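# Wind a cable round a reel held in one gripper

## Task

Using one gripper that holds the reel, pin the cable close to one of its ends beneath one of that gripper's fingers, then lay the cable round the reel's hub for more than a single complete turn, keeping it within roughly one cable thickness of the hub along almost the whole turn; any stretch of cable doubling back between the flanges is subtracted from the turn. Declare the job finished only while that gripper keeps the reel still and lifted clear above the table, the second arm's moving parts stay away from reel and cable, and the second arm is not pressing hard against the holding arm.

## Robot and tools

Robot: two arms, left_arm and right_arm, each ending in a two-finger gripper. Fingers point along the gripper's +z axis and close along its y axis. end_effector_position is the point between the pads, about 1 cm short of the fingertips.

Frames. Scene frame: origin at table-top height midway between the nominal bases, +x out over the table, +y toward left_arm, +z up (arm names do not match image left and right). Actual bases: left_arm at (-0.021, +0.272, 0) m, yaw quat (+1.000, 0, 0, +0.011); right_arm at (+0.003, -0.333, 0) m, quat (+1.000, 0, 0, -0.030). Each arm reports its hand pose, velocities, Hand target and wrist camera pose in its own base frame. Fixed cameras and the table use the scene frame. Motion offsets use the axes of that arm's current Hand target. Reported poses can be off by a few centimetres, more at long reach.

Row layout, shared by execute_actions and move: 14 numbers, all in [-1, 1]. First left_arm: dx, dy, dz, rx, ry, rz, opening; then right_arm in the same order. dx..rz are an offset, not a pose: displacement and rotation vector from the Hand target the arm had when the action or move began, along that target's axes. Scale: 1.0 = 0.6 m or 180 degrees (so 0.05 = 3 cm). Opening is absolute: +1 fully open (0.094 m), -1 closed. Sending all six pose numbers as 0 re-asks for the current Hand target; a 0 in the opening slot is a real half-open command, so repeat the present opening to leave a gripper alone.

execute_actions(actions, cameras): actions is a list of actions; each action is a list of up to 15 rows, one per 1/30 s step, the last row held to fill 15 steps (0.5 s). Every row is measured from the action's starting Hand target, not from the row before; a new action starts from the updated target, so repeating an offset moves further. Images come only with an empty list or when cameras names them (["all"] or names).

move(target, speed, blend, opening_speed, grip_force, blocking, cameras): straight-line path toward one row, or a list of up to 15 rows, all offsets counted from the same starting Hand targets. speed in m/s, 0.002 to 2.9, default 0.25 (turning up to twice that in rad/s); one number or one per target. blend in m rounds corners in a list; 0 stops at each. opening_speed, 0.2 or more per second on the -1..+1 scale, closes fingers gradually. grip_force in newtons per pad, 10 to 50, one number or one per arm; it persists; lower forces close slowly. blocking=false returns after about 0.5 s while motion continues. Moves last 0.5 to 10 s, do not avoid obstacles or the other arm, and lag or overshoot more when fast. Avoid paths passing near an arm's own base. The result adds a move: line (done, off_target, moving, held, fault, plus limits such as paced or held). done means at rest within 10 mm and 2 degrees; neither done nor off_target tells you about contact.

wait(seconds 0..10) lets time run; stop brakes a running move; zoom_image(camera, region [x0,y0,x1,y1], at most 504x504 px) enlarges part of the latest picture from cam_high, cam_low, cam_left_wrist or cam_right_wrist (each 896x504). finished_scene(scene) ends the scene irreversibly; call it only with the goal holding.

Results give per arm end_effector_position (m), end_effector_quat_wxyz, Hand target (last commanded pose after clipping; next offsets count from it), Joint positions (last number = measured opening in m), Joint velocities (may say within noise), joint torques (include arm weight; first three wrap at ±28 N m), grip_measured on the opening scale, Tool commands, motor temperatures. The controller limits each step's orientation change to 40 degrees from the measured one, so large turns need several steps. Grippers often rest a few cm short of target from friction or load; resend the missing distance as an offset.

Gripping: grip_measured follows the command even past contact, so it shows no touch. Squeeze grows about 1 N per 0.001 below first touch, then jumps to the force limit. Close slowly on soft items. Open well above grip_measured to release.

Avoid: dropping the reel or cable, letting anything leave the table, fast impacts, hard presses on the table or fixtures, the two grippers or wrist cameras touching each other (a moderate arm-to-arm hit can fail the scene; the clearance check does not cover grippers), one gripper closing on the other's fingers, strain on wrist-camera cables, and long stretched or stalled pushing, which heats motors (MOTOR HOT at 75 °C, fold-up fault at 90 °C, collapse at 100 °C). To stop pressing, command the target back beyond the gripper. Loose objects may occasionally be nudged by an outside push.

Each tool is called after "Call:" by a JSON object that holds its "api" and its "payload", one argument or row to a line.

## Session

Call:
{"api": "execute_actions", "payload": {
  "actions": []
}}

Scene clock: 0.00 s.
left_arm: end_effector_position=(+0.3871, -0.0047, +0.1294) grip_measured=+1.000 end_effector_quat_wxyz=(+0.643, -0.033, +0.765, -0.001) | right_arm: end_effector_position=(+0.3831, -0.0829, +0.0943) grip_measured=+1.000 end_effector_quat_wxyz=(+0.573, +0.159, +0.796, -0.113)
Joint positions: left_arm=[-0.062 1.492 0.276 1.041 -0.101 -0.063 0.094] | right_arm=[-0.082 1.557 0.348 0.872 0.293 0.103 0.094]
Joint velocities: within noise
Joint torques (N m): no reading
Motor temperatures (°C): left_arm=[21 21 20 19 20 19 19] | right_arm=[22 22 25 20 22 18 21]
Heat: left arm: 21 °C; right arm: 25 °C.
Hand target: left_arm +0.3894, -0.0048, +0.1378; +0.653, -0.034, +0.757, -0.002 | right_arm +0.3830, -0.0830, +0.0939; +0.571, +0.159, +0.797, -0.114
Tool commands: left_gripper/opening=+1.0 right_gripper/opening=+1.0

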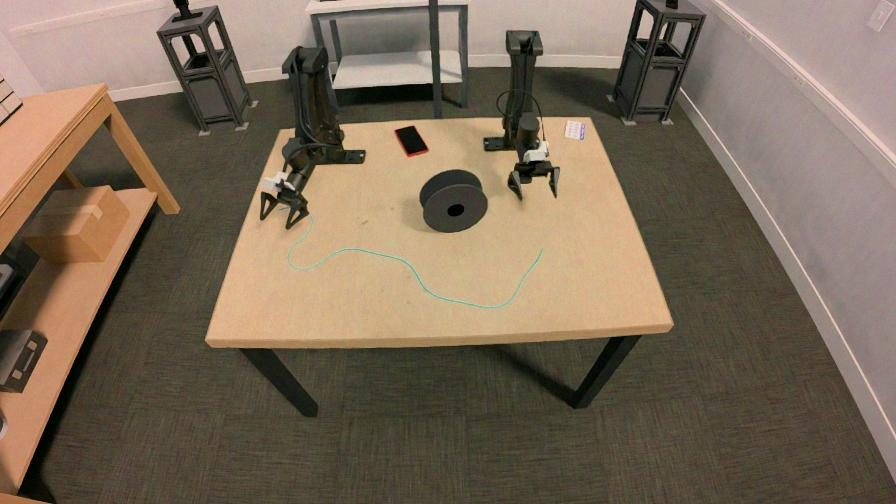

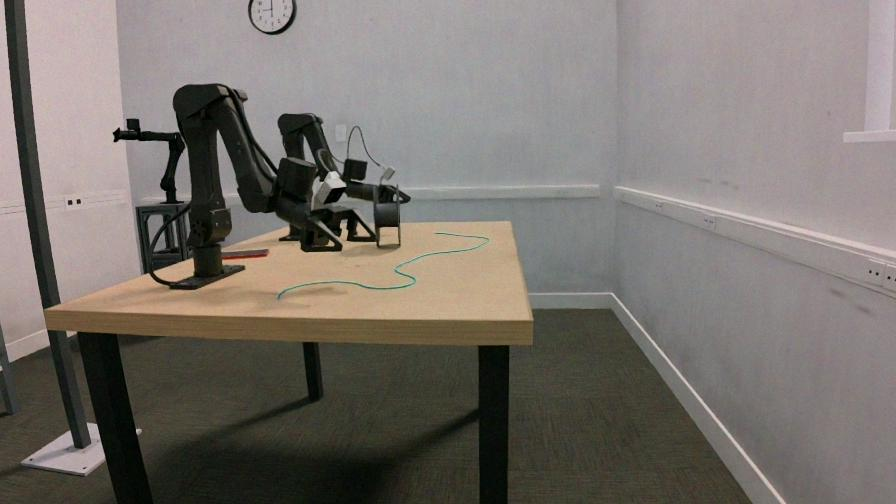

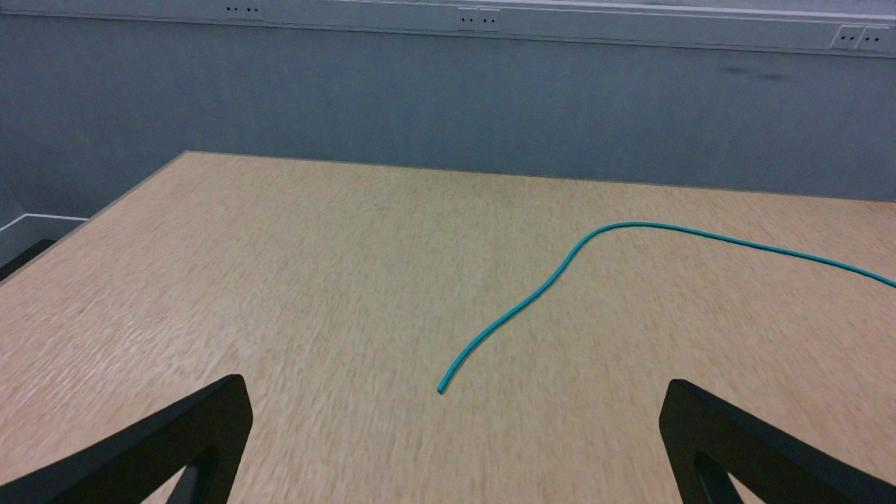

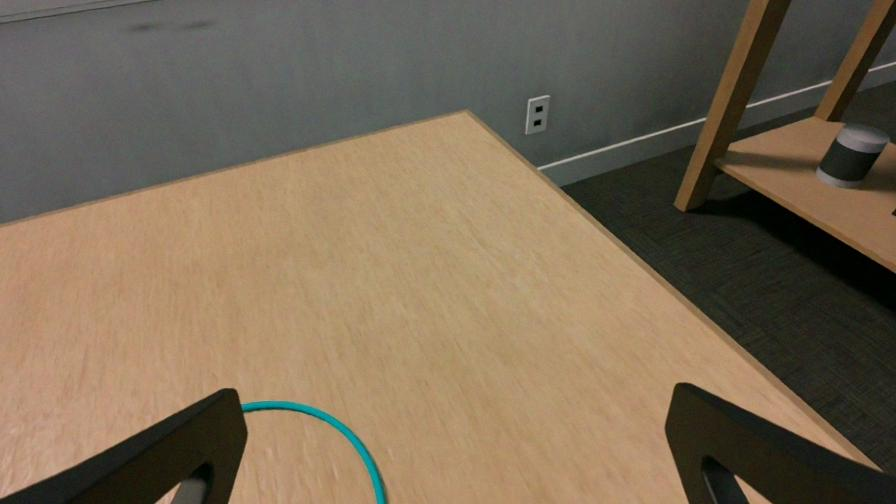

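Call:
{"api": "zoom_image", "payload": {
  "camera": "cam_high",
  "region": [380, 110, 580, 240]
}}

Call:
{"api": "zoom_image", "payload": {
  "camera": "cam_low",
  "region": [260, 130, 500, 310]
}}

Call:
{"api": "zoom_image", "payload": {
  "camera": "cam_high",
  "region": [200, 120, 680, 350]
}}

Scaled by 2.520 from the camera's 896x504 image, which has a finer 1280x720 frame.

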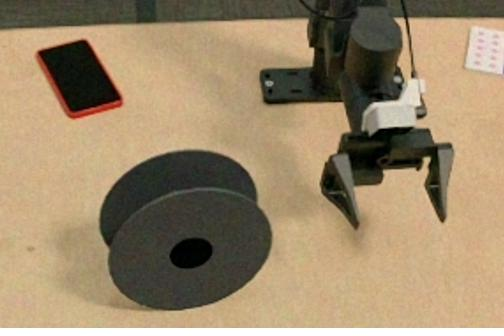

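Scaled by 2.100 from the camera's 896x504 image, which has a finer 1280x720 frame.

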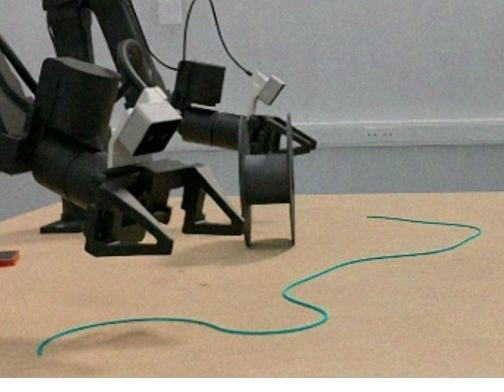

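Scaled by 1.050 from the camera's 896x504 image, which has a finer 1280x720 frame.

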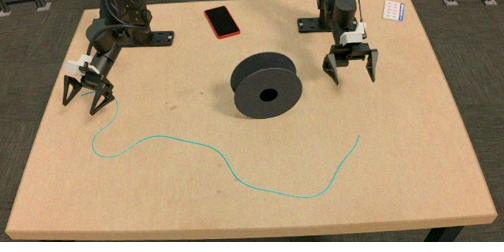

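Call:
{"api": "move", "payload": {
  "target": [-0.0145,-0.13,0.338,0.137,0.44,0.184,1,0,0,0,0,0,0,1],
  "cameras": ["cam_left_wrist","cam_high"]
}}

Scene clock: 23.87 s.
left_arm: end_effector_position=(+0.5866, -0.0705, +0.1145) grip_measured=+1.000 end_effector_quat_wxyz=(+0.213, +0.288, +0.933, +0.036) | right_arm: end_effector_position=(+0.3831, -0.0829, +0.0943) grip_measured=+1.000 end_effector_quat_wxyz=(+0.573, +0.159, +0.796, -0.113)
Joint positions: left_arm=[-0.12 2.661 2.834 -1.308 0.005 0.479 0.094] | right_arm=[-0.082 1.557 0.348 0.872 0.293 0.103 0.094]
Joint torques (N m): left_arm=[-0.43 -11.75 8.05 1.24 -0.08 0.01] | right_arm=[0.01 -5.59 5.2 2.13 0.1 0.02]
Motor temperatures (°C): left_arm=[21 23 22 24 20 19 19] | right_arm=[22 23 25 23 22 18 21]
Heat: left arm: 24 °C; right arm: 25 °C.
Hand target: left_arm +0.5948, -0.0740, +0.1203; +0.000, +0.301, +0.953, +0.001 | right_arm +0.3830, -0.0830, +0.0939; +0.571, +0.159, +0.797, -0.114
Off the commanded pose: left_arm 0.011 m, 25 deg | right_arm 0.001 m, 0 deg.
elbow stopped short (left arm): the move would have taken joint 3 (elbow) straighter than the controller allows.
move: off_target (left_arm)
camera_calibration:
cam_left_wrist: T_world_to_cam=[[-0.495218, -0.845707, -0.198845, 0.253926], [-0.867015, 0.495635, 0.0512937, 0.572989], [0.0551751, 0.197803, -0.978688, 0.183168], [0, 0, 0, 1]] pos_world=[0.612432, -0.105478, 0.200366]
Images, in order (width x height): cam_high 896x504, cam_left_wrist 896x504.

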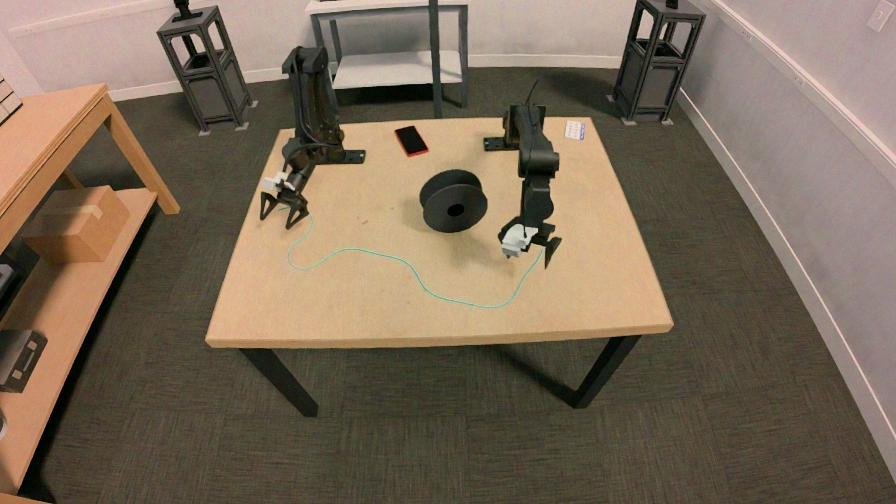

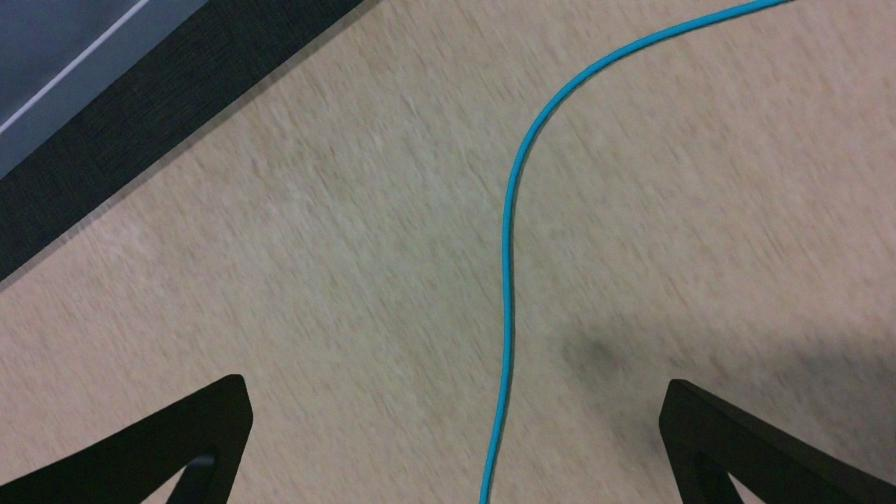

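Call:
{"api": "move", "payload": {
  "target": [0.0095,-0.0127,0.165,-0.064,-0.124,0,0.2,0,0,0,0,0,0,1],
  "cameras": ["cam_left_wrist","cam_low"],
  "speed": 0.12
}}

Scene clock: 27.50 s.
left_arm: end_effector_position=(+0.5907, -0.0728, +0.0292) grip_measured=+0.200 end_effector_quat_wxyz=(+0.222, +0.289, +0.930, +0.040) | right_arm: end_effector_position=(+0.3831, -0.0829, +0.0943) grip_measured=+1.000 end_effector_quat_wxyz=(+0.573, +0.159, +0.796, -0.113)
Joint positions: left_arm=[-0.124 2.514 2.197 -0.799 0 0.479 0.056] | right_arm=[-0.082 1.557 0.348 0.872 0.293 0.103 0.094]
Joint torques (N m): left_arm=[-0.77 -12.45 4.19 1.17 0 0.02] | right_arm=[0.01 -5.6 5.2 2.11 0.09 0.02]
Heat: left arm: 24 °C; right arm: 25 °C.
Hand target: left_arm +0.5857, -0.0768, +0.0212; +0.214, +0.294, +0.931, +0.037 | right_arm +0.3830, -0.0830, +0.0939; +0.571, +0.159, +0.797, -0.114
Off the commanded pose: left_arm 0.010 m, 1 deg | right_arm 0.001 m, 0 deg.
move: done
camera_calibration:
cam_left_wrist: T_world_to_cam=[[-0.493114, -0.844061, -0.210712, 0.236213], [-0.866718, 0.497551, 0.0352531, 0.582418], [0.0750843, 0.200012, -0.976912, 0.0883565], [0, 0, 0, 1]] pos_world=[0.614638, -0.108076, 0.115558]
Images, in order (width x height): cam_low 896x504, cam_left_wrist 896x504.

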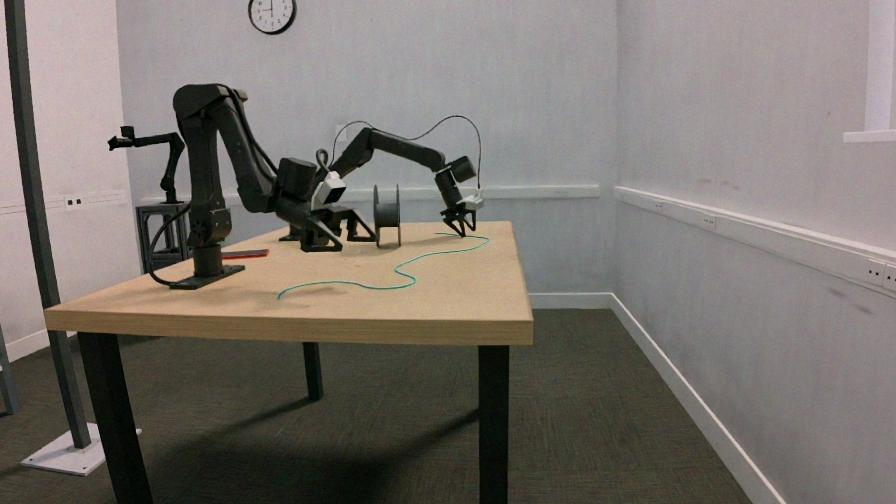

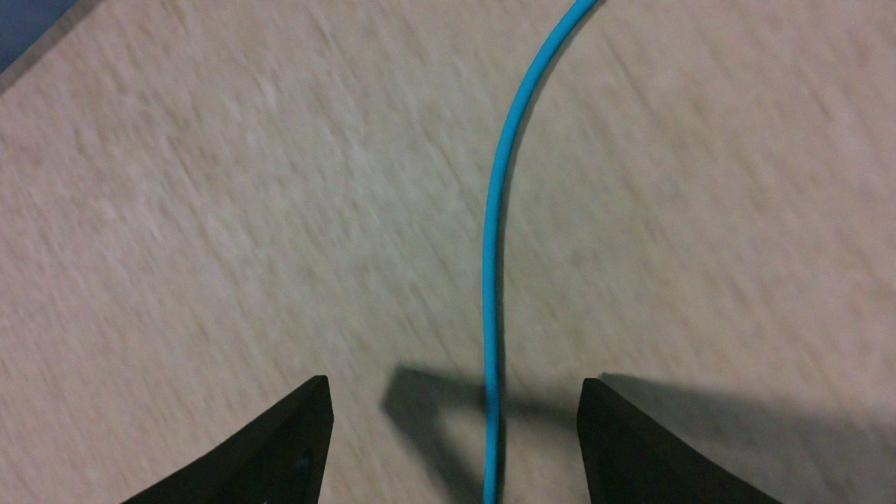

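Call:
{"api": "move", "payload": {
  "target": [0.0107,-0.0055,0.0257,0,0,0,0.2,0,0,0,0,0,0,1],
  "cameras": ["cam_left_wrist"],
  "speed": 0.05
}}

Scene clock: 28.93 s.
left_arm: end_effector_position=(+0.5904, -0.0727, +0.0279) grip_measured=+0.200 end_effector_quat_wxyz=(+0.228, +0.289, +0.929, +0.041) | right_arm: end_effector_position=(+0.3831, -0.0829, +0.0943) grip_measured=+1.000 end_effector_quat_wxyz=(+0.573, +0.159, +0.796, -0.113)
Joint positions: left_arm=[-0.124 2.497 2.156 -0.762 0 0.479 0.056] | right_arm=[-0.082 1.557 0.348 0.872 0.293 0.103 0.094]
Joint torques (N m): left_arm=[-0.62 -10.54 3.48 1.38 0 -0.01] | right_arm=[-0.01 -5.63 5.2 2.1 0.08 0.04]
Heat: left arm: 24 °C; right arm: 25 °C.
Hand target: left_arm +0.5858, -0.0768, +0.0043; +0.214, +0.294, +0.931, +0.037 | right_arm +0.3830, -0.0830, +0.0939; +0.571, +0.159, +0.797, -0.114
Off the commanded pose: left_arm 0.025 m, 2 deg | right_arm 0.001 m, 0 deg.
move: off_target (left_arm)
camera_calibration:
cam_left_wrist: T_world_to_cam=[[-0.490426, -0.844398, -0.215577, 0.234424], [-0.867099, 0.497574, 0.0236424, 0.582794], [0.0873022, 0.198522, -0.976201, 0.0797922], [0, 0, 0, 1]] pos_world=[0.613341, -0.107877, 0.114651]
Images, in order (width x height): cam_left_wrist 896x504.

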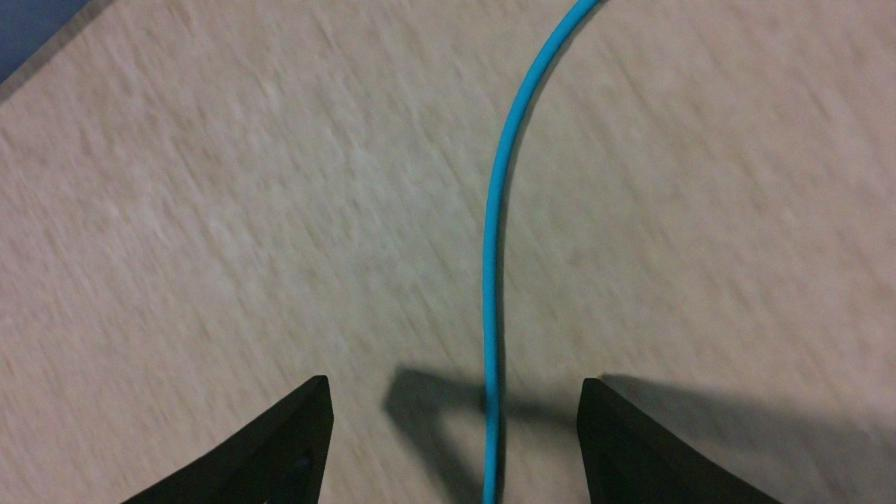

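Call:
{"api": "wait", "payload": {
  "seconds": 0.1,
  "cameras": ["cam_low","cam_high"]
}}

Call:
{"api": "zoom_image", "payload": {
  "camera": "cam_low",
  "region": [420, 180, 520, 250]
}}

Call:
{"api": "zoom_image", "payload": {
  "camera": "cam_high",
  "region": [480, 200, 600, 290]
}}

Scene clock: 29.50 s.
left_arm: end_effector_position=(+0.5904, -0.0727, +0.0279) grip_measured=+0.200 end_effector_quat_wxyz=(+0.228, +0.289, +0.929, +0.041) | right_arm: end_effector_position=(+0.3831, -0.0829, +0.0943) grip_measured=+1.000 end_effector_quat_wxyz=(+0.573, +0.159, +0.796, -0.113)
Joint positions: left_arm=[-0.124 2.497 2.156 -0.762 0 0.479 0.056] | right_arm=[-0.082 1.557 0.348 0.872 0.293 0.103 0.094]
Joint torques (N m): left_arm=[-0.8 -10.54 3.48 1.44 -0.01 0.02] | right_arm=[0.08 -5.65 5.19 2.12 0.1 0.01]
Heat: left arm: 24 °C; right arm: 25 °C.
Hand target: left_arm +0.5858, -0.0768, +0.0043; +0.214, +0.294, +0.931, +0.037 | right_arm +0.3830, -0.0830, +0.0939; +0.571, +0.159, +0.797, -0.114
Tool commands: left_gripper/opening=+0.2 right_gripper/opening=+1.0
Off the commanded pose: left_arm 0.025 m, 2 deg | right_arm 0.001 m, 0 deg.
wait: 0.10 s; at rest from the start
Images, in order (width x height): cam_high 896x504, cam_low 896x504.

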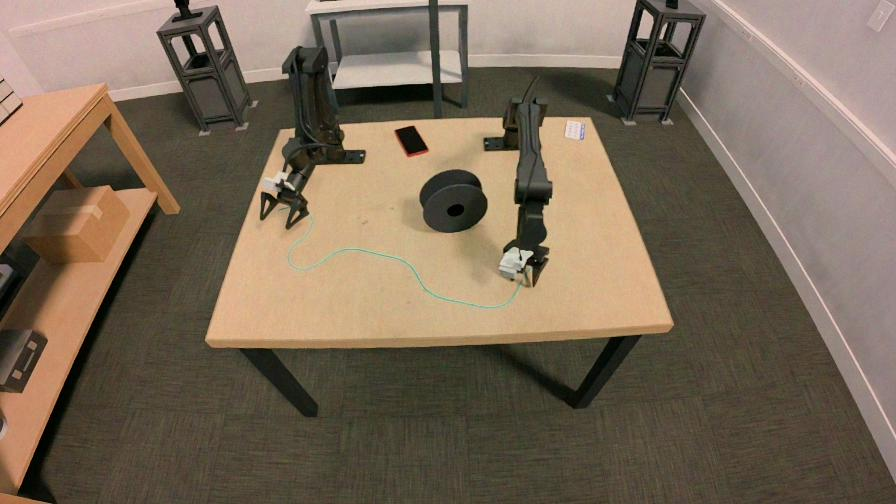

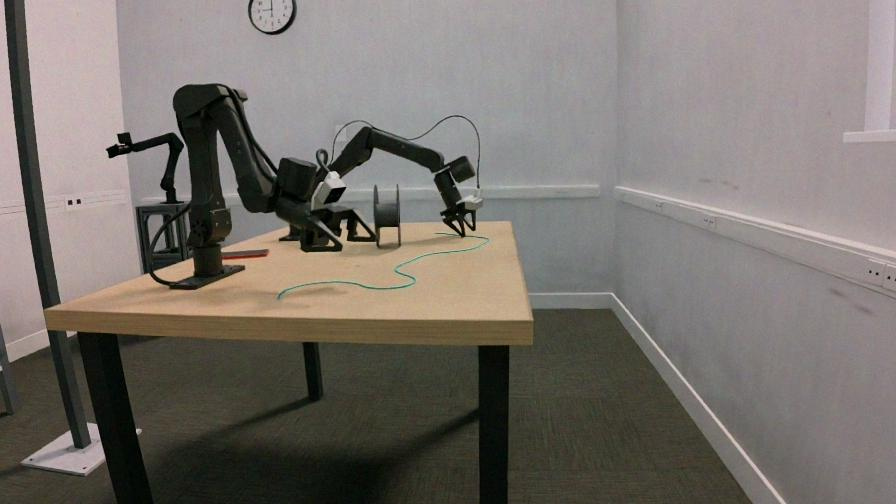

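Scaled by 5.040 from the camera's 896x504 image, which has a finer 1280x720 frame.

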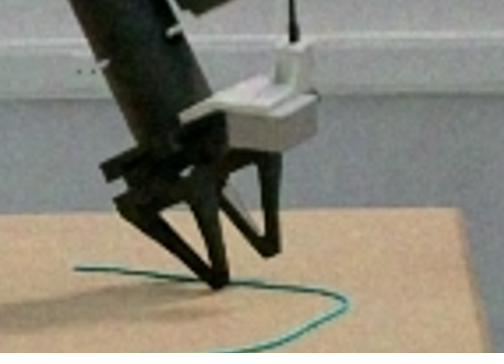

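Scaled by 4.200 from the camera's 896x504 image, which has a finer 1280x720 frame.

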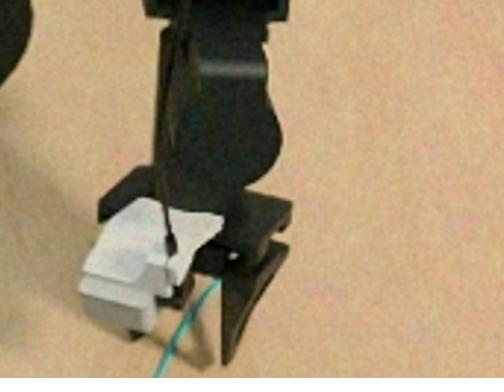

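Call:
{"api": "move", "payload": {
  "target": [0,0,0,0,0,0,-1,0,0,0,0,0,0,1],
  "cameras": ["cam_left_wrist"],
  "opening_speed": 0.4
}}

Scene clock: 33.57 s.
left_arm: end_effector_position=(+0.5912, -0.0808, +0.0245) grip_measured=-0.990 end_effector_quat_wxyz=(+0.233, +0.295, +0.926, +0.038) | right_arm: end_effector_position=(+0.3831, -0.0829, +0.0943) grip_measured=+1.000 end_effector_quat_wxyz=(+0.573, +0.159, +0.796, -0.113)
Joint positions: left_arm=[-0.136 2.5 2.143 -0.738 0.004 0.479 0] | right_arm=[-0.082 1.557 0.348 0.872 0.293 0.103 0.094]
Joint torques (N m): left_arm=[0.47 -10.8 4.46 1.18 -0.03 0.03] | right_arm=[0.08 -5.61 5.2 2.11 0.1 0.03]
Heat: left arm: 25 °C; right arm: 25 °C.
Hand target: left_arm +0.5857, -0.0768, +0.0041; +0.214, +0.295, +0.931, +0.037 | right_arm +0.3830, -0.0830, +0.0939; +0.571, +0.159, +0.797, -0.114
Off the commanded pose: left_arm 0.021 m, 2 deg | right_arm 0.001 m, 0 deg.
move: off_target (left_arm)
camera_calibration:
cam_left_wrist: T_world_to_cam=[[-0.500741, -0.838402, -0.215269, 0.233878], [-0.860066, 0.50998, 0.0144083, 0.584612], [0.097703, 0.19236, -0.976448, 0.0713005], [0, 0, 0, 1]] pos_world=[0.612951, -0.115771, 0.111545]
Images, in order (width x height): cam_left_wrist 896x504.

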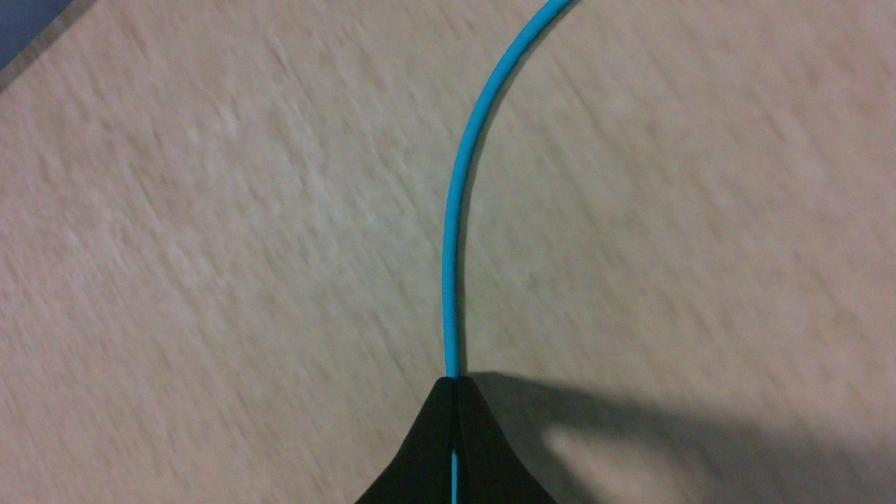

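Call:
{"api": "move", "payload": {
  "target": [0.0107,-0.0055,0.0257,0,0,0,-0.4,0,0,0,0,0,0,1],
  "cameras": ["cam_left_wrist"],
  "speed": 0.05
}}

Scene clock: 35.33 s.
left_arm: end_effector_position=(+0.5952, -0.0776, +0.0249) grip_measured=-0.402 end_effector_quat_wxyz=(+0.244, +0.292, +0.924, +0.045) | right_arm: end_effector_position=(+0.3831, -0.0829, +0.0943) grip_measured=+1.000 end_effector_quat_wxyz=(+0.573, +0.159, +0.796, -0.113)
Joint positions: left_arm=[-0.133 2.491 2.116 -0.696 -0.005 0.48 0.028] | right_arm=[-0.082 1.557 0.348 0.872 0.293 0.103 0.094]
Joint torques (N m): left_arm=[0.18 -9.39 3.12 1.35 0.09 -0.01] | right_arm=[0.09 -5.56 5.19 2.11 0.07 0.03]
Heat: left arm: 26 °C; right arm: 25 °C.
Hand target: left_arm +0.5857, -0.0766, -0.0129; +0.214, +0.294, +0.931, +0.037 | right_arm +0.3830, -0.0830, +0.0939; +0.571, +0.159, +0.797, -0.114
Off the commanded pose: left_arm 0.039 m, 4 deg | right_arm 0.001 m, 0 deg.
move: off_target (left_arm)
camera_calibration:
cam_left_wrist: T_world_to_cam=[[-0.489058, -0.840773, -0.232214, 0.231933], [-0.863756, 0.503883, -0.00527248, 0.588637], [0.121442, 0.197998, -0.97265, 0.0569312], [0, 0, 0, 1]] pos_world=[0.614954, -0.112873, 0.112336]
Images, in order (width x height): cam_left_wrist 896x504.

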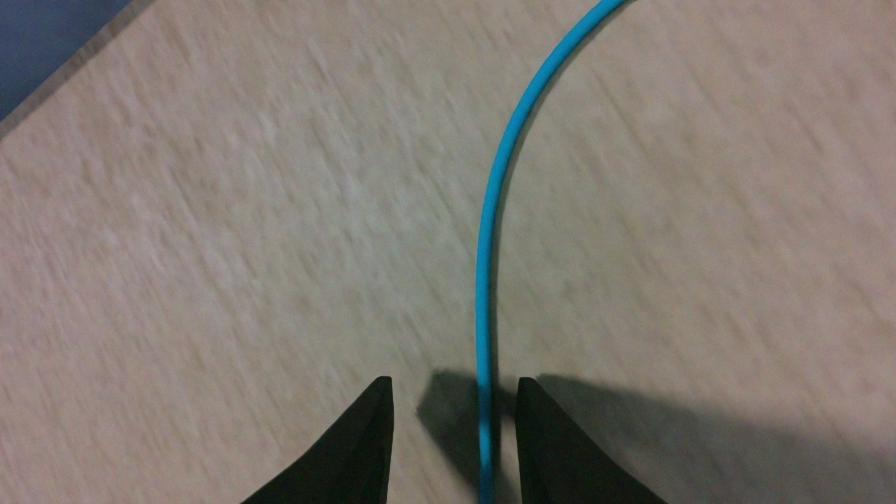

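Call:
{"api": "move", "payload": {
  "target": [-0.0073,0.0113,-0.059,0.046,0.089,0,-0.1,0,0,0,0,0,0,1],
  "cameras": ["cam_left_wrist"],
  "speed": 0.1
}}

Scene clock: 38.37 s.
left_arm: end_effector_position=(+0.5798, -0.0717, +0.0250) grip_measured=-0.102 end_effector_quat_wxyz=(+0.138, +0.296, +0.945, +0.030) | right_arm: end_effector_position=(+0.3831, -0.0829, +0.0943) grip_measured=+1.000 end_effector_quat_wxyz=(+0.573, +0.159, +0.796, -0.113)
Joint positions: left_arm=[-0.128 2.822 2.839 -1.305 -0.01 0.481 0.042] | right_arm=[-0.082 1.557 0.348 0.872 0.293 0.103 0.094]
Joint torques (N m): left_arm=[0.28 -11.85 7.77 0.59 0.1 0.09] | right_arm=[0.05 -5.57 5.23 2.13 0.1 0.03]
Heat: left arm: 26 °C; right arm: 25 °C.
Hand target: left_arm +0.5777, -0.0716, +0.0223; +0.061, +0.301, +0.952, +0.011 | right_arm +0.3830, -0.0830, +0.0939; +0.571, +0.159, +0.797, -0.114
Off the commanded pose: left_arm 0.004 m, 9 deg | right_arm 0.001 m, 0 deg.
elbow stopped short (left arm): the move would have taken joint 3 (elbow) straighter than the controller allows.
move: off_target (left_arm)
camera_calibration:
cam_left_wrist: T_world_to_cam=[[-0.525412, -0.837487, -0.150192, 0.248557], [-0.846019, 0.495447, 0.196938, 0.556445], [-0.0905211, 0.230539, -0.968844, 0.182805], [0, 0, 0, 1]] pos_world=[0.617906, -0.109669, 0.104856]
Images, in order (width x height): cam_left_wrist 896x504.

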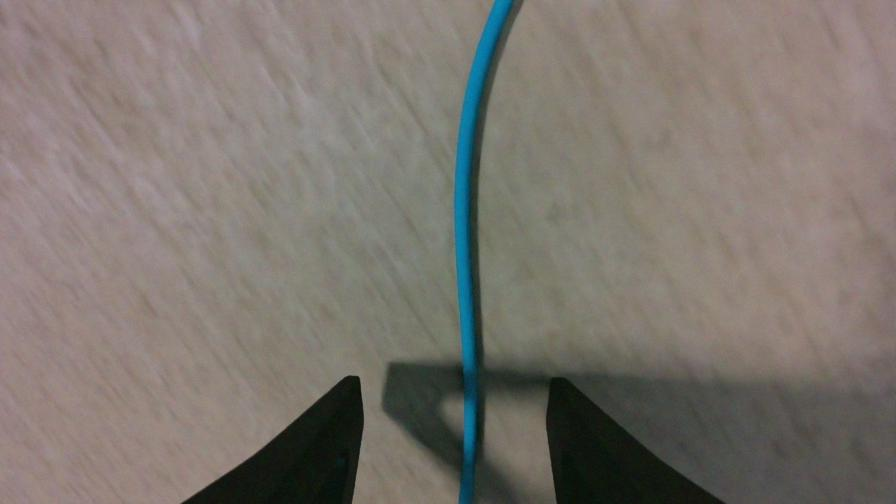

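Call:
{"api": "move", "payload": {
  "target": [0.011,-0.008,0.028,0,-0.02,0,-0.1,0,0,0,0,0,0,1],
  "cameras": ["cam_left_wrist"],
  "speed": 0.05
}}

Scene clock: 40.00 s.
left_arm: end_effector_position=(+0.5794, -0.0716, +0.0237) grip_measured=-0.102 end_effector_quat_wxyz=(+0.138, +0.296, +0.945, +0.018) | right_arm: end_effector_position=(+0.3831, -0.0829, +0.0943) grip_measured=+1.000 end_effector_quat_wxyz=(+0.573, +0.159, +0.796, -0.113)
Joint positions: left_arm=[-0.12 2.83 2.851 -1.313 0.014 0.486 0.042] | right_arm=[-0.082 1.557 0.348 0.872 0.293 0.103 0.094]
Joint torques (N m): left_arm=[0.28 -10.43 6.75 0.57 0.15 0.1] | right_arm=[-0.02 -5.63 5.23 2.12 0.09 0.03]
Heat: left arm: 27 °C; right arm: 25 °C.
Hand target: left_arm +0.5716, -0.0719, +0.0046; +0.091, +0.301, +0.949, +0.001 | right_arm +0.3830, -0.0830, +0.0939; +0.571, +0.159, +0.797, -0.114
Off the commanded pose: left_arm 0.021 m, 6 deg | right_arm 0.001 m, 0 deg.
elbow stopped short (left arm): the move would have taken joint 3 (elbow) straighter than the controller allows.
move: off_target (left_arm)
camera_calibration:
cam_left_wrist: T_world_to_cam=[[-0.529546, -0.838427, -0.128921, 0.250059], [-0.842875, 0.502927, 0.19138, 0.555104], [-0.0956205, 0.210008, -0.973012, 0.183086], [0, 0, 0, 1]] pos_world=[0.617807, -0.107971, 0.104147]
Images, in order (width x height): cam_left_wrist 896x504.

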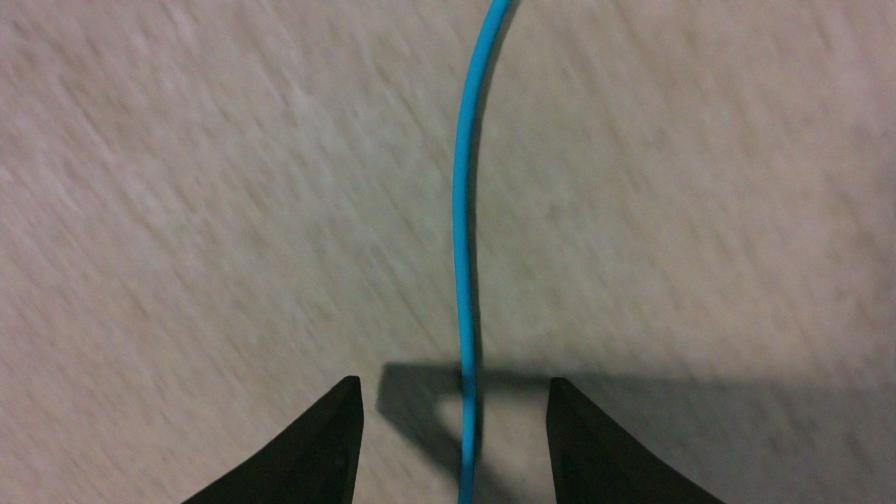

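Call:
{"api": "move", "payload": {
  "target": [0,0,0,0,0,0,-1,0,0,0,0,0,0,1],
  "cameras": ["cam_left_wrist"],
  "opening_speed": 0.5
}}

Scene clock: 42.33 s.
left_arm: end_effector_position=(+0.5739, -0.0753, +0.0212) grip_measured=-0.986 end_effector_quat_wxyz=(+0.129, +0.299, +0.945, +0.005) | right_arm: end_effector_position=(+0.3831, -0.0829, +0.0943) grip_measured=+1.000 end_effector_quat_wxyz=(+0.573, +0.159, +0.796, -0.113)
Joint positions: left_arm=[-0.12 2.833 2.851 -1.332 0.038 0.488 0.001] | right_arm=[-0.082 1.557 0.348 0.872 0.293 0.103 0.094]
Joint torques (N m): left_arm=[0.29 -10.54 6.72 0.74 -0.01 0.07] | right_arm=[0.09 -5.59 5.23 2.11 0.09 0.03]
Heat: left arm: 27 °C; right arm: 25 °C.
Hand target: left_arm +0.5716, -0.0719, +0.0045; +0.090, +0.301, +0.949, +0.002 | right_arm +0.3830, -0.0830, +0.0939; +0.571, +0.159, +0.797, -0.114
Off the commanded pose: left_arm 0.017 m, 5 deg | right_arm 0.001 m, 0 deg.
elbow stopped short (left arm): the move would have taken joint 3 (elbow) straighter than the controller allows.
move: off_target (left_arm)
camera_calibration:
cam_left_wrist: T_world_to_cam=[[-0.539171, -0.836322, -0.0993002, 0.248878], [-0.833946, 0.513702, 0.201603, 0.548378], [-0.117594, 0.19151, -0.974421, 0.192206], [0, 0, 0, 1]] pos_world=[0.614108, -0.11037, 0.101449]
Images, in order (width x height): cam_left_wrist 896x504.

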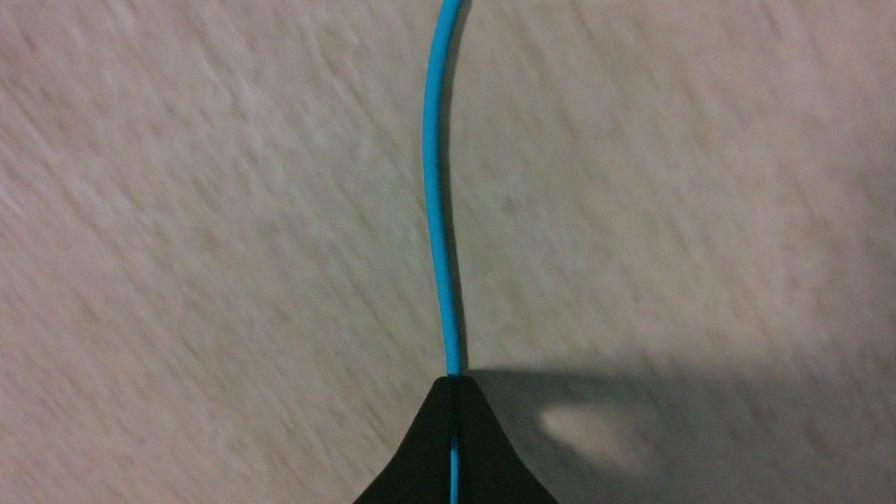

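Call:
{"api": "move", "payload": {
  "target": [0.07,-0.05,-0.2,0,0,0,-1,0,0,0,0,0,0,1],
  "cameras": ["cam_left_wrist","cam_low"],
  "speed": 0.1
}}

Scene clock: 44.67 s.
left_arm: end_effector_position=(+0.5035, -0.0658, +0.0974) grip_measured=-0.986 end_effector_quat_wxyz=(+0.080, +0.299, +0.951, -0.002) | right_arm: end_effector_position=(+0.3831, -0.0829, +0.0943) grip_measured=+1.000 end_effector_quat_wxyz=(+0.573, +0.159, +0.796, -0.113)
Joint positions: left_arm=[-0.12 2.45 2.442 -1.406 0.033 0.488 0.001] | right_arm=[-0.082 1.557 0.348 0.872 0.293 0.103 0.094]
Joint torques (N m): left_arm=[-0.32 -14.54 4.52 0.59 -0.04 -0.01] | right_arm=[0.06 -5.57 5.26 2.11 0.1 0.03]
Motor temperatures (°C): left_arm=[21 28 22 22 20 19 19] | right_arm=[22 23 25 25 22 18 21]
Heat: left arm: 28 °C; right arm: 25 °C.
Hand target: left_arm +0.5001, -0.0662, +0.1137; +0.091, +0.301, +0.949, +0.002 | right_arm +0.3830, -0.0830, +0.0939; +0.571, +0.159, +0.797, -0.114
Off the commanded pose: left_arm 0.017 m, 1 deg | right_arm 0.001 m, 0 deg.
move: off_target (left_arm)
camera_calibration:
cam_left_wrist: T_world_to_cam=[[-0.546093, -0.835577, -0.0599454, 0.226091], [-0.810082, 0.50849, 0.2919, 0.448243], [-0.213423, 0.207965, -0.954569, 0.303693], [0, 0, 0, 1]] pos_world=[0.551395, -0.102168, 0.172607]
Images, in order (width x height): cam_low 896x504, cam_left_wrist 896x504.

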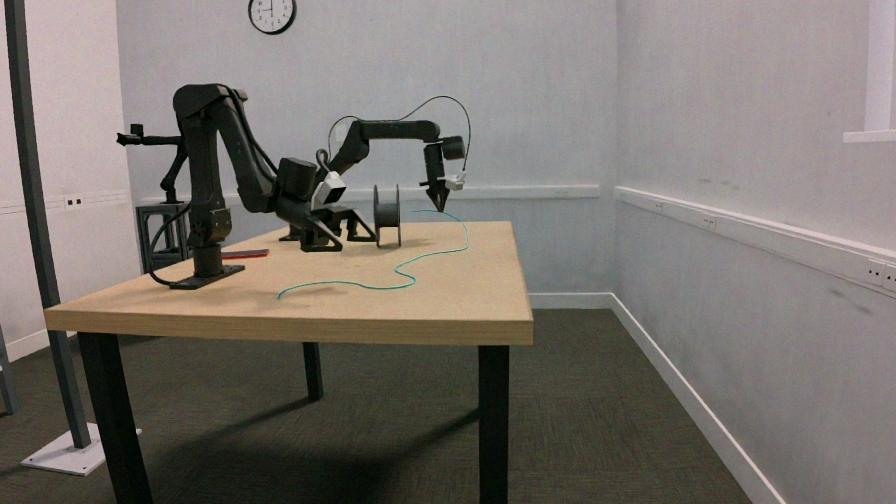

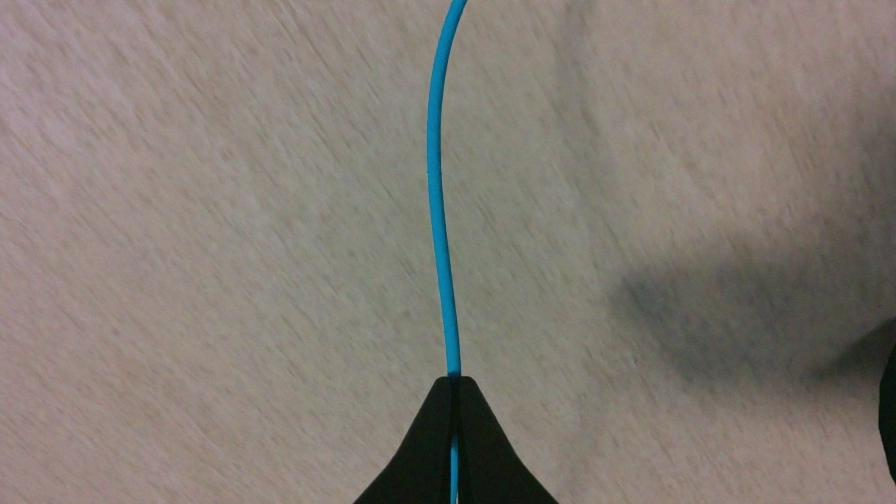

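Call:
{"api": "move", "payload": {
  "target": [0.077,-0.225,-0.274,-0.046,0.053,-0.665,-1,0,0,0,0,0,0,1],
  "cameras": ["all"],
  "speed": 0.25
}}

Call:
{"api": "zoom_image", "payload": {
  "camera": "cam_high",
  "region": [400, 130, 600, 260]
}}

Scene clock: 51.73 s.
left_arm: end_effector_position=(+0.3639, -0.1436, +0.2524) grip_measured=-0.987 end_effector_quat_wxyz=(+0.061, -0.666, +0.732, -0.127) | right_arm: end_effector_position=(+0.3831, -0.0829, +0.0943) grip_measured=+1.000 end_effector_quat_wxyz=(+0.573, +0.159, +0.796, -0.113)
Joint positions: left_arm=[-0.378 1.885 2.155 -1.559 0.001 -1.855 0.001] | right_arm=[-0.082 1.557 0.348 0.872 0.293 0.103 0.094]
Joint torques (N m): left_arm=[-0.29 -9.46 4.1 0.81 -0.01 -0.07] | right_arm=[0.06 -5.6 5.27 2.12 0.1 0.02]
Heat: left arm: 30 °C; right arm: 26 °C.
Hand target: left_arm +0.3574, -0.1420, +0.2596; -0.001, -0.675, +0.738, +0.000 | right_arm +0.3830, -0.0830, +0.0939; +0.571, +0.159, +0.797, -0.114
Off the commanded pose: left_arm 0.010 m, 16 deg | right_arm 0.001 m, 0 deg.
joint sent to its limit (left arm) — joint 4 (wrist pitch), lower limit. The joint targets are off in orientation, not in position.
move: off_target (left_arm)
camera_calibration:
cam_left_wrist: T_world_to_cam=[[0.967623, -0.0566707, 0.245955, -0.422129], [-0.176531, -0.848424, 0.499012, -0.148231], [0.180395, -0.526274, -0.830959, 0.158054], [0, 0, 0, 1]] pos_world=[0.353782, -0.0665057, 0.30913]

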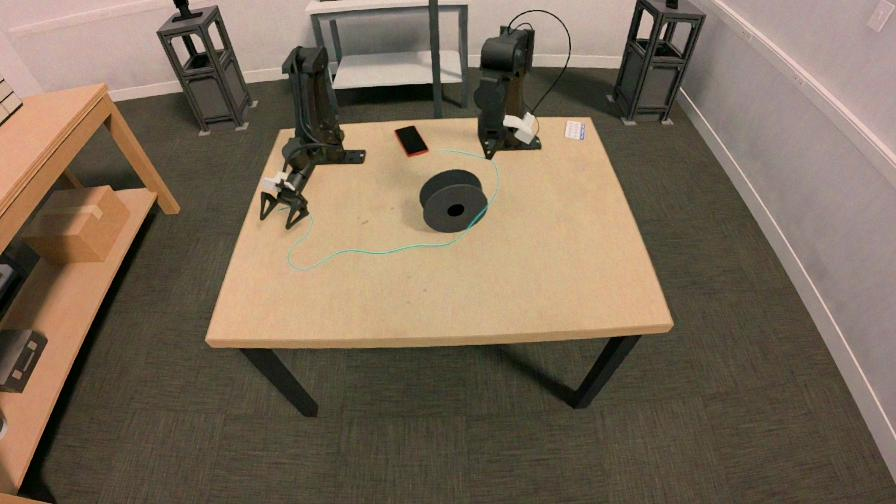

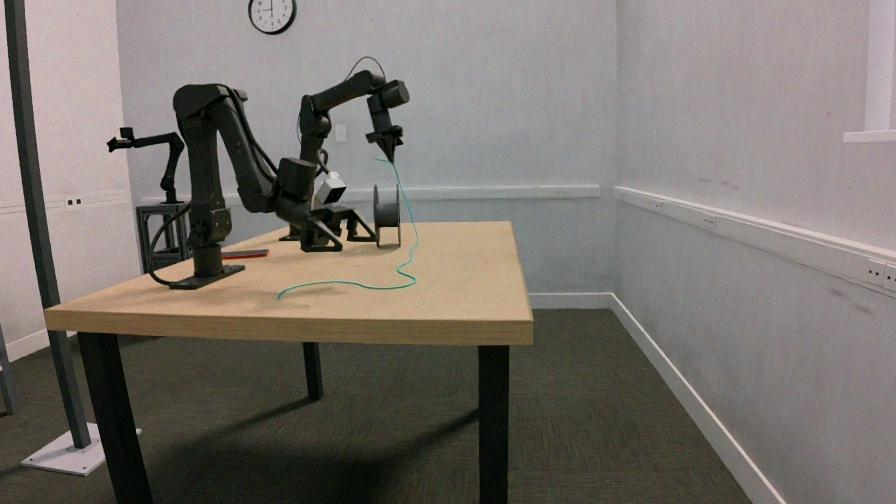

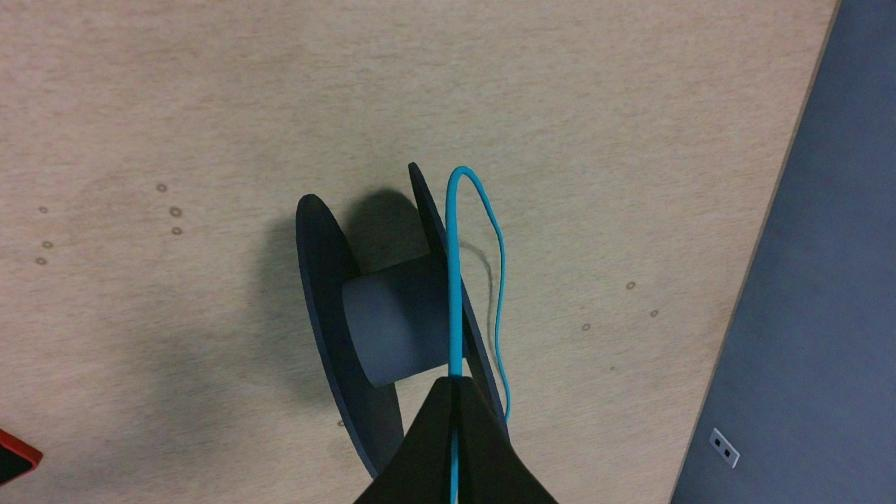

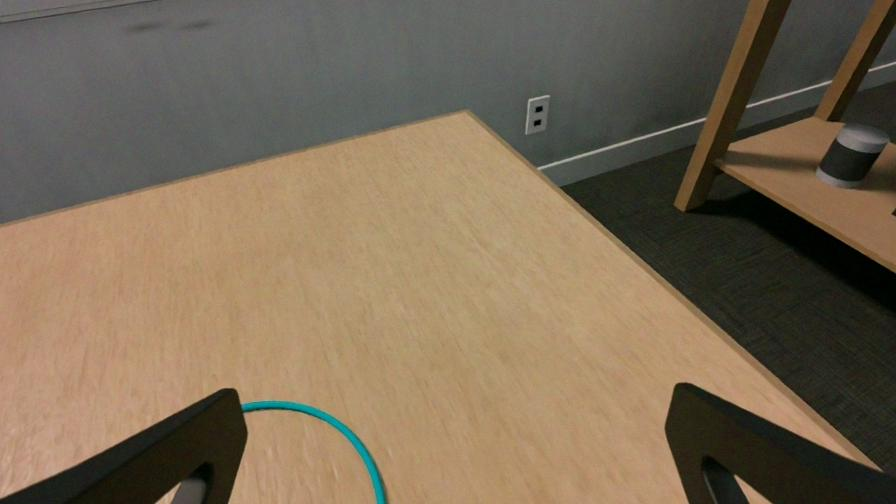

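Scaled by 2.520 from the camera's 896x504 image, which has a finer 1280x720 frame.

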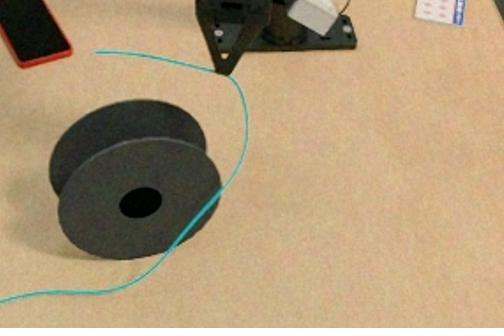

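Call:
{"api": "move", "payload": {
  "target": [-0.0055,0.014,0.062,0,0,-0.067,-1,0,0,0,0,0,0,1],
  "cameras": ["cam_left_wrist","cam_high"],
  "speed": 0.12
}}

Call:
{"api": "zoom_image", "payload": {
  "camera": "cam_high",
  "region": [400, 130, 600, 260]
}}

Scene clock: 57.00 s.
left_arm: end_effector_position=(+0.3520, -0.1389, +0.2247) grip_measured=-0.987 end_effector_quat_wxyz=(-0.031, +0.743, -0.663, +0.087) | right_arm: end_effector_position=(+0.3831, -0.0829, +0.0943) grip_measured=+1.000 end_effector_quat_wxyz=(+0.573, +0.159, +0.796, -0.113)
Joint positions: left_arm=[-0.378 1.885 2.058 -1.559 0.002 -2.063 0.001] | right_arm=[-0.082 1.557 0.348 0.872 0.293 0.103 0.094]
Joint torques (N m): left_arm=[0.06 -7.6 4.27 0.64 0 -0.05] | right_arm=[0.08 -5.68 5.24 2.12 0.1 0.01]
Heat: left arm: 31 °C; right arm: 26 °C.
Hand target: left_arm +0.3493, -0.1379, +0.2225; +0.001, +0.749, -0.663, +0.000 | right_arm +0.3830, -0.0830, +0.0939; +0.571, +0.159, +0.797, -0.114
Off the commanded pose: left_arm 0.004 m, 11 deg | right_arm 0.001 m, 0 deg.
joint sent to its limit (left arm) — joint 4 (wrist pitch), lower limit. The joint targets are off in orientation, not in position.
move: off_target (left_arm)
camera_calibration:
cam_left_wrist: T_world_to_cam=[[0.979879, 0.142931, 0.13931, -0.356094], [0.0519149, -0.856474, 0.513573, -0.217292], [0.192721, -0.496007, -0.846662, 0.143091], [0, 0, 0, 1]] pos_world=[0.332633, -0.0642343, 0.282352]
Images, in order (width x height): cam_high 896x504, cam_left_wrist 896x504.

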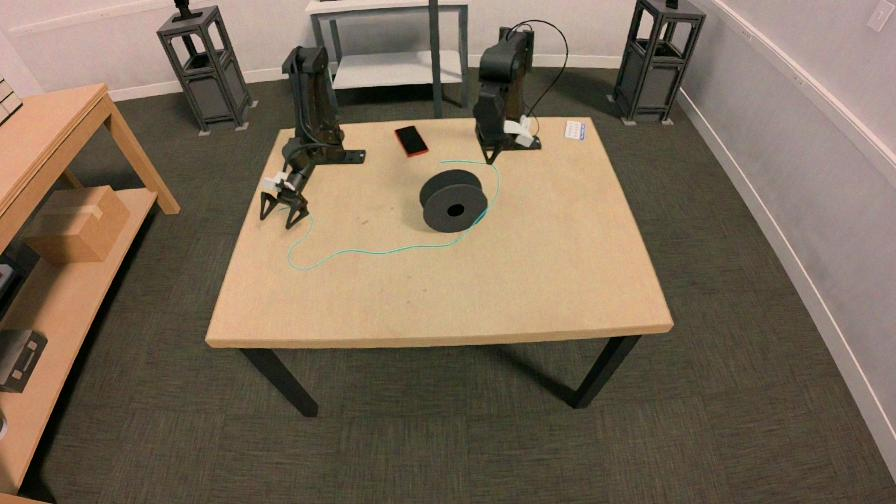

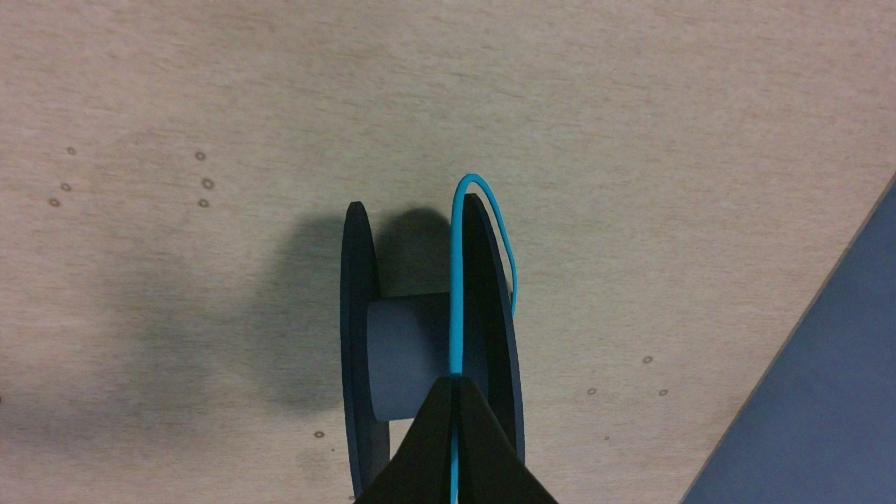

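Scaled by 2.520 from the camera's 896x504 image, which has a finer 1280x720 frame.

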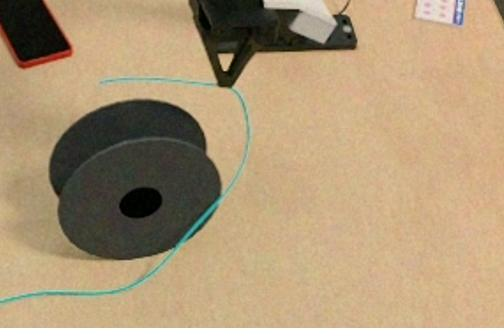

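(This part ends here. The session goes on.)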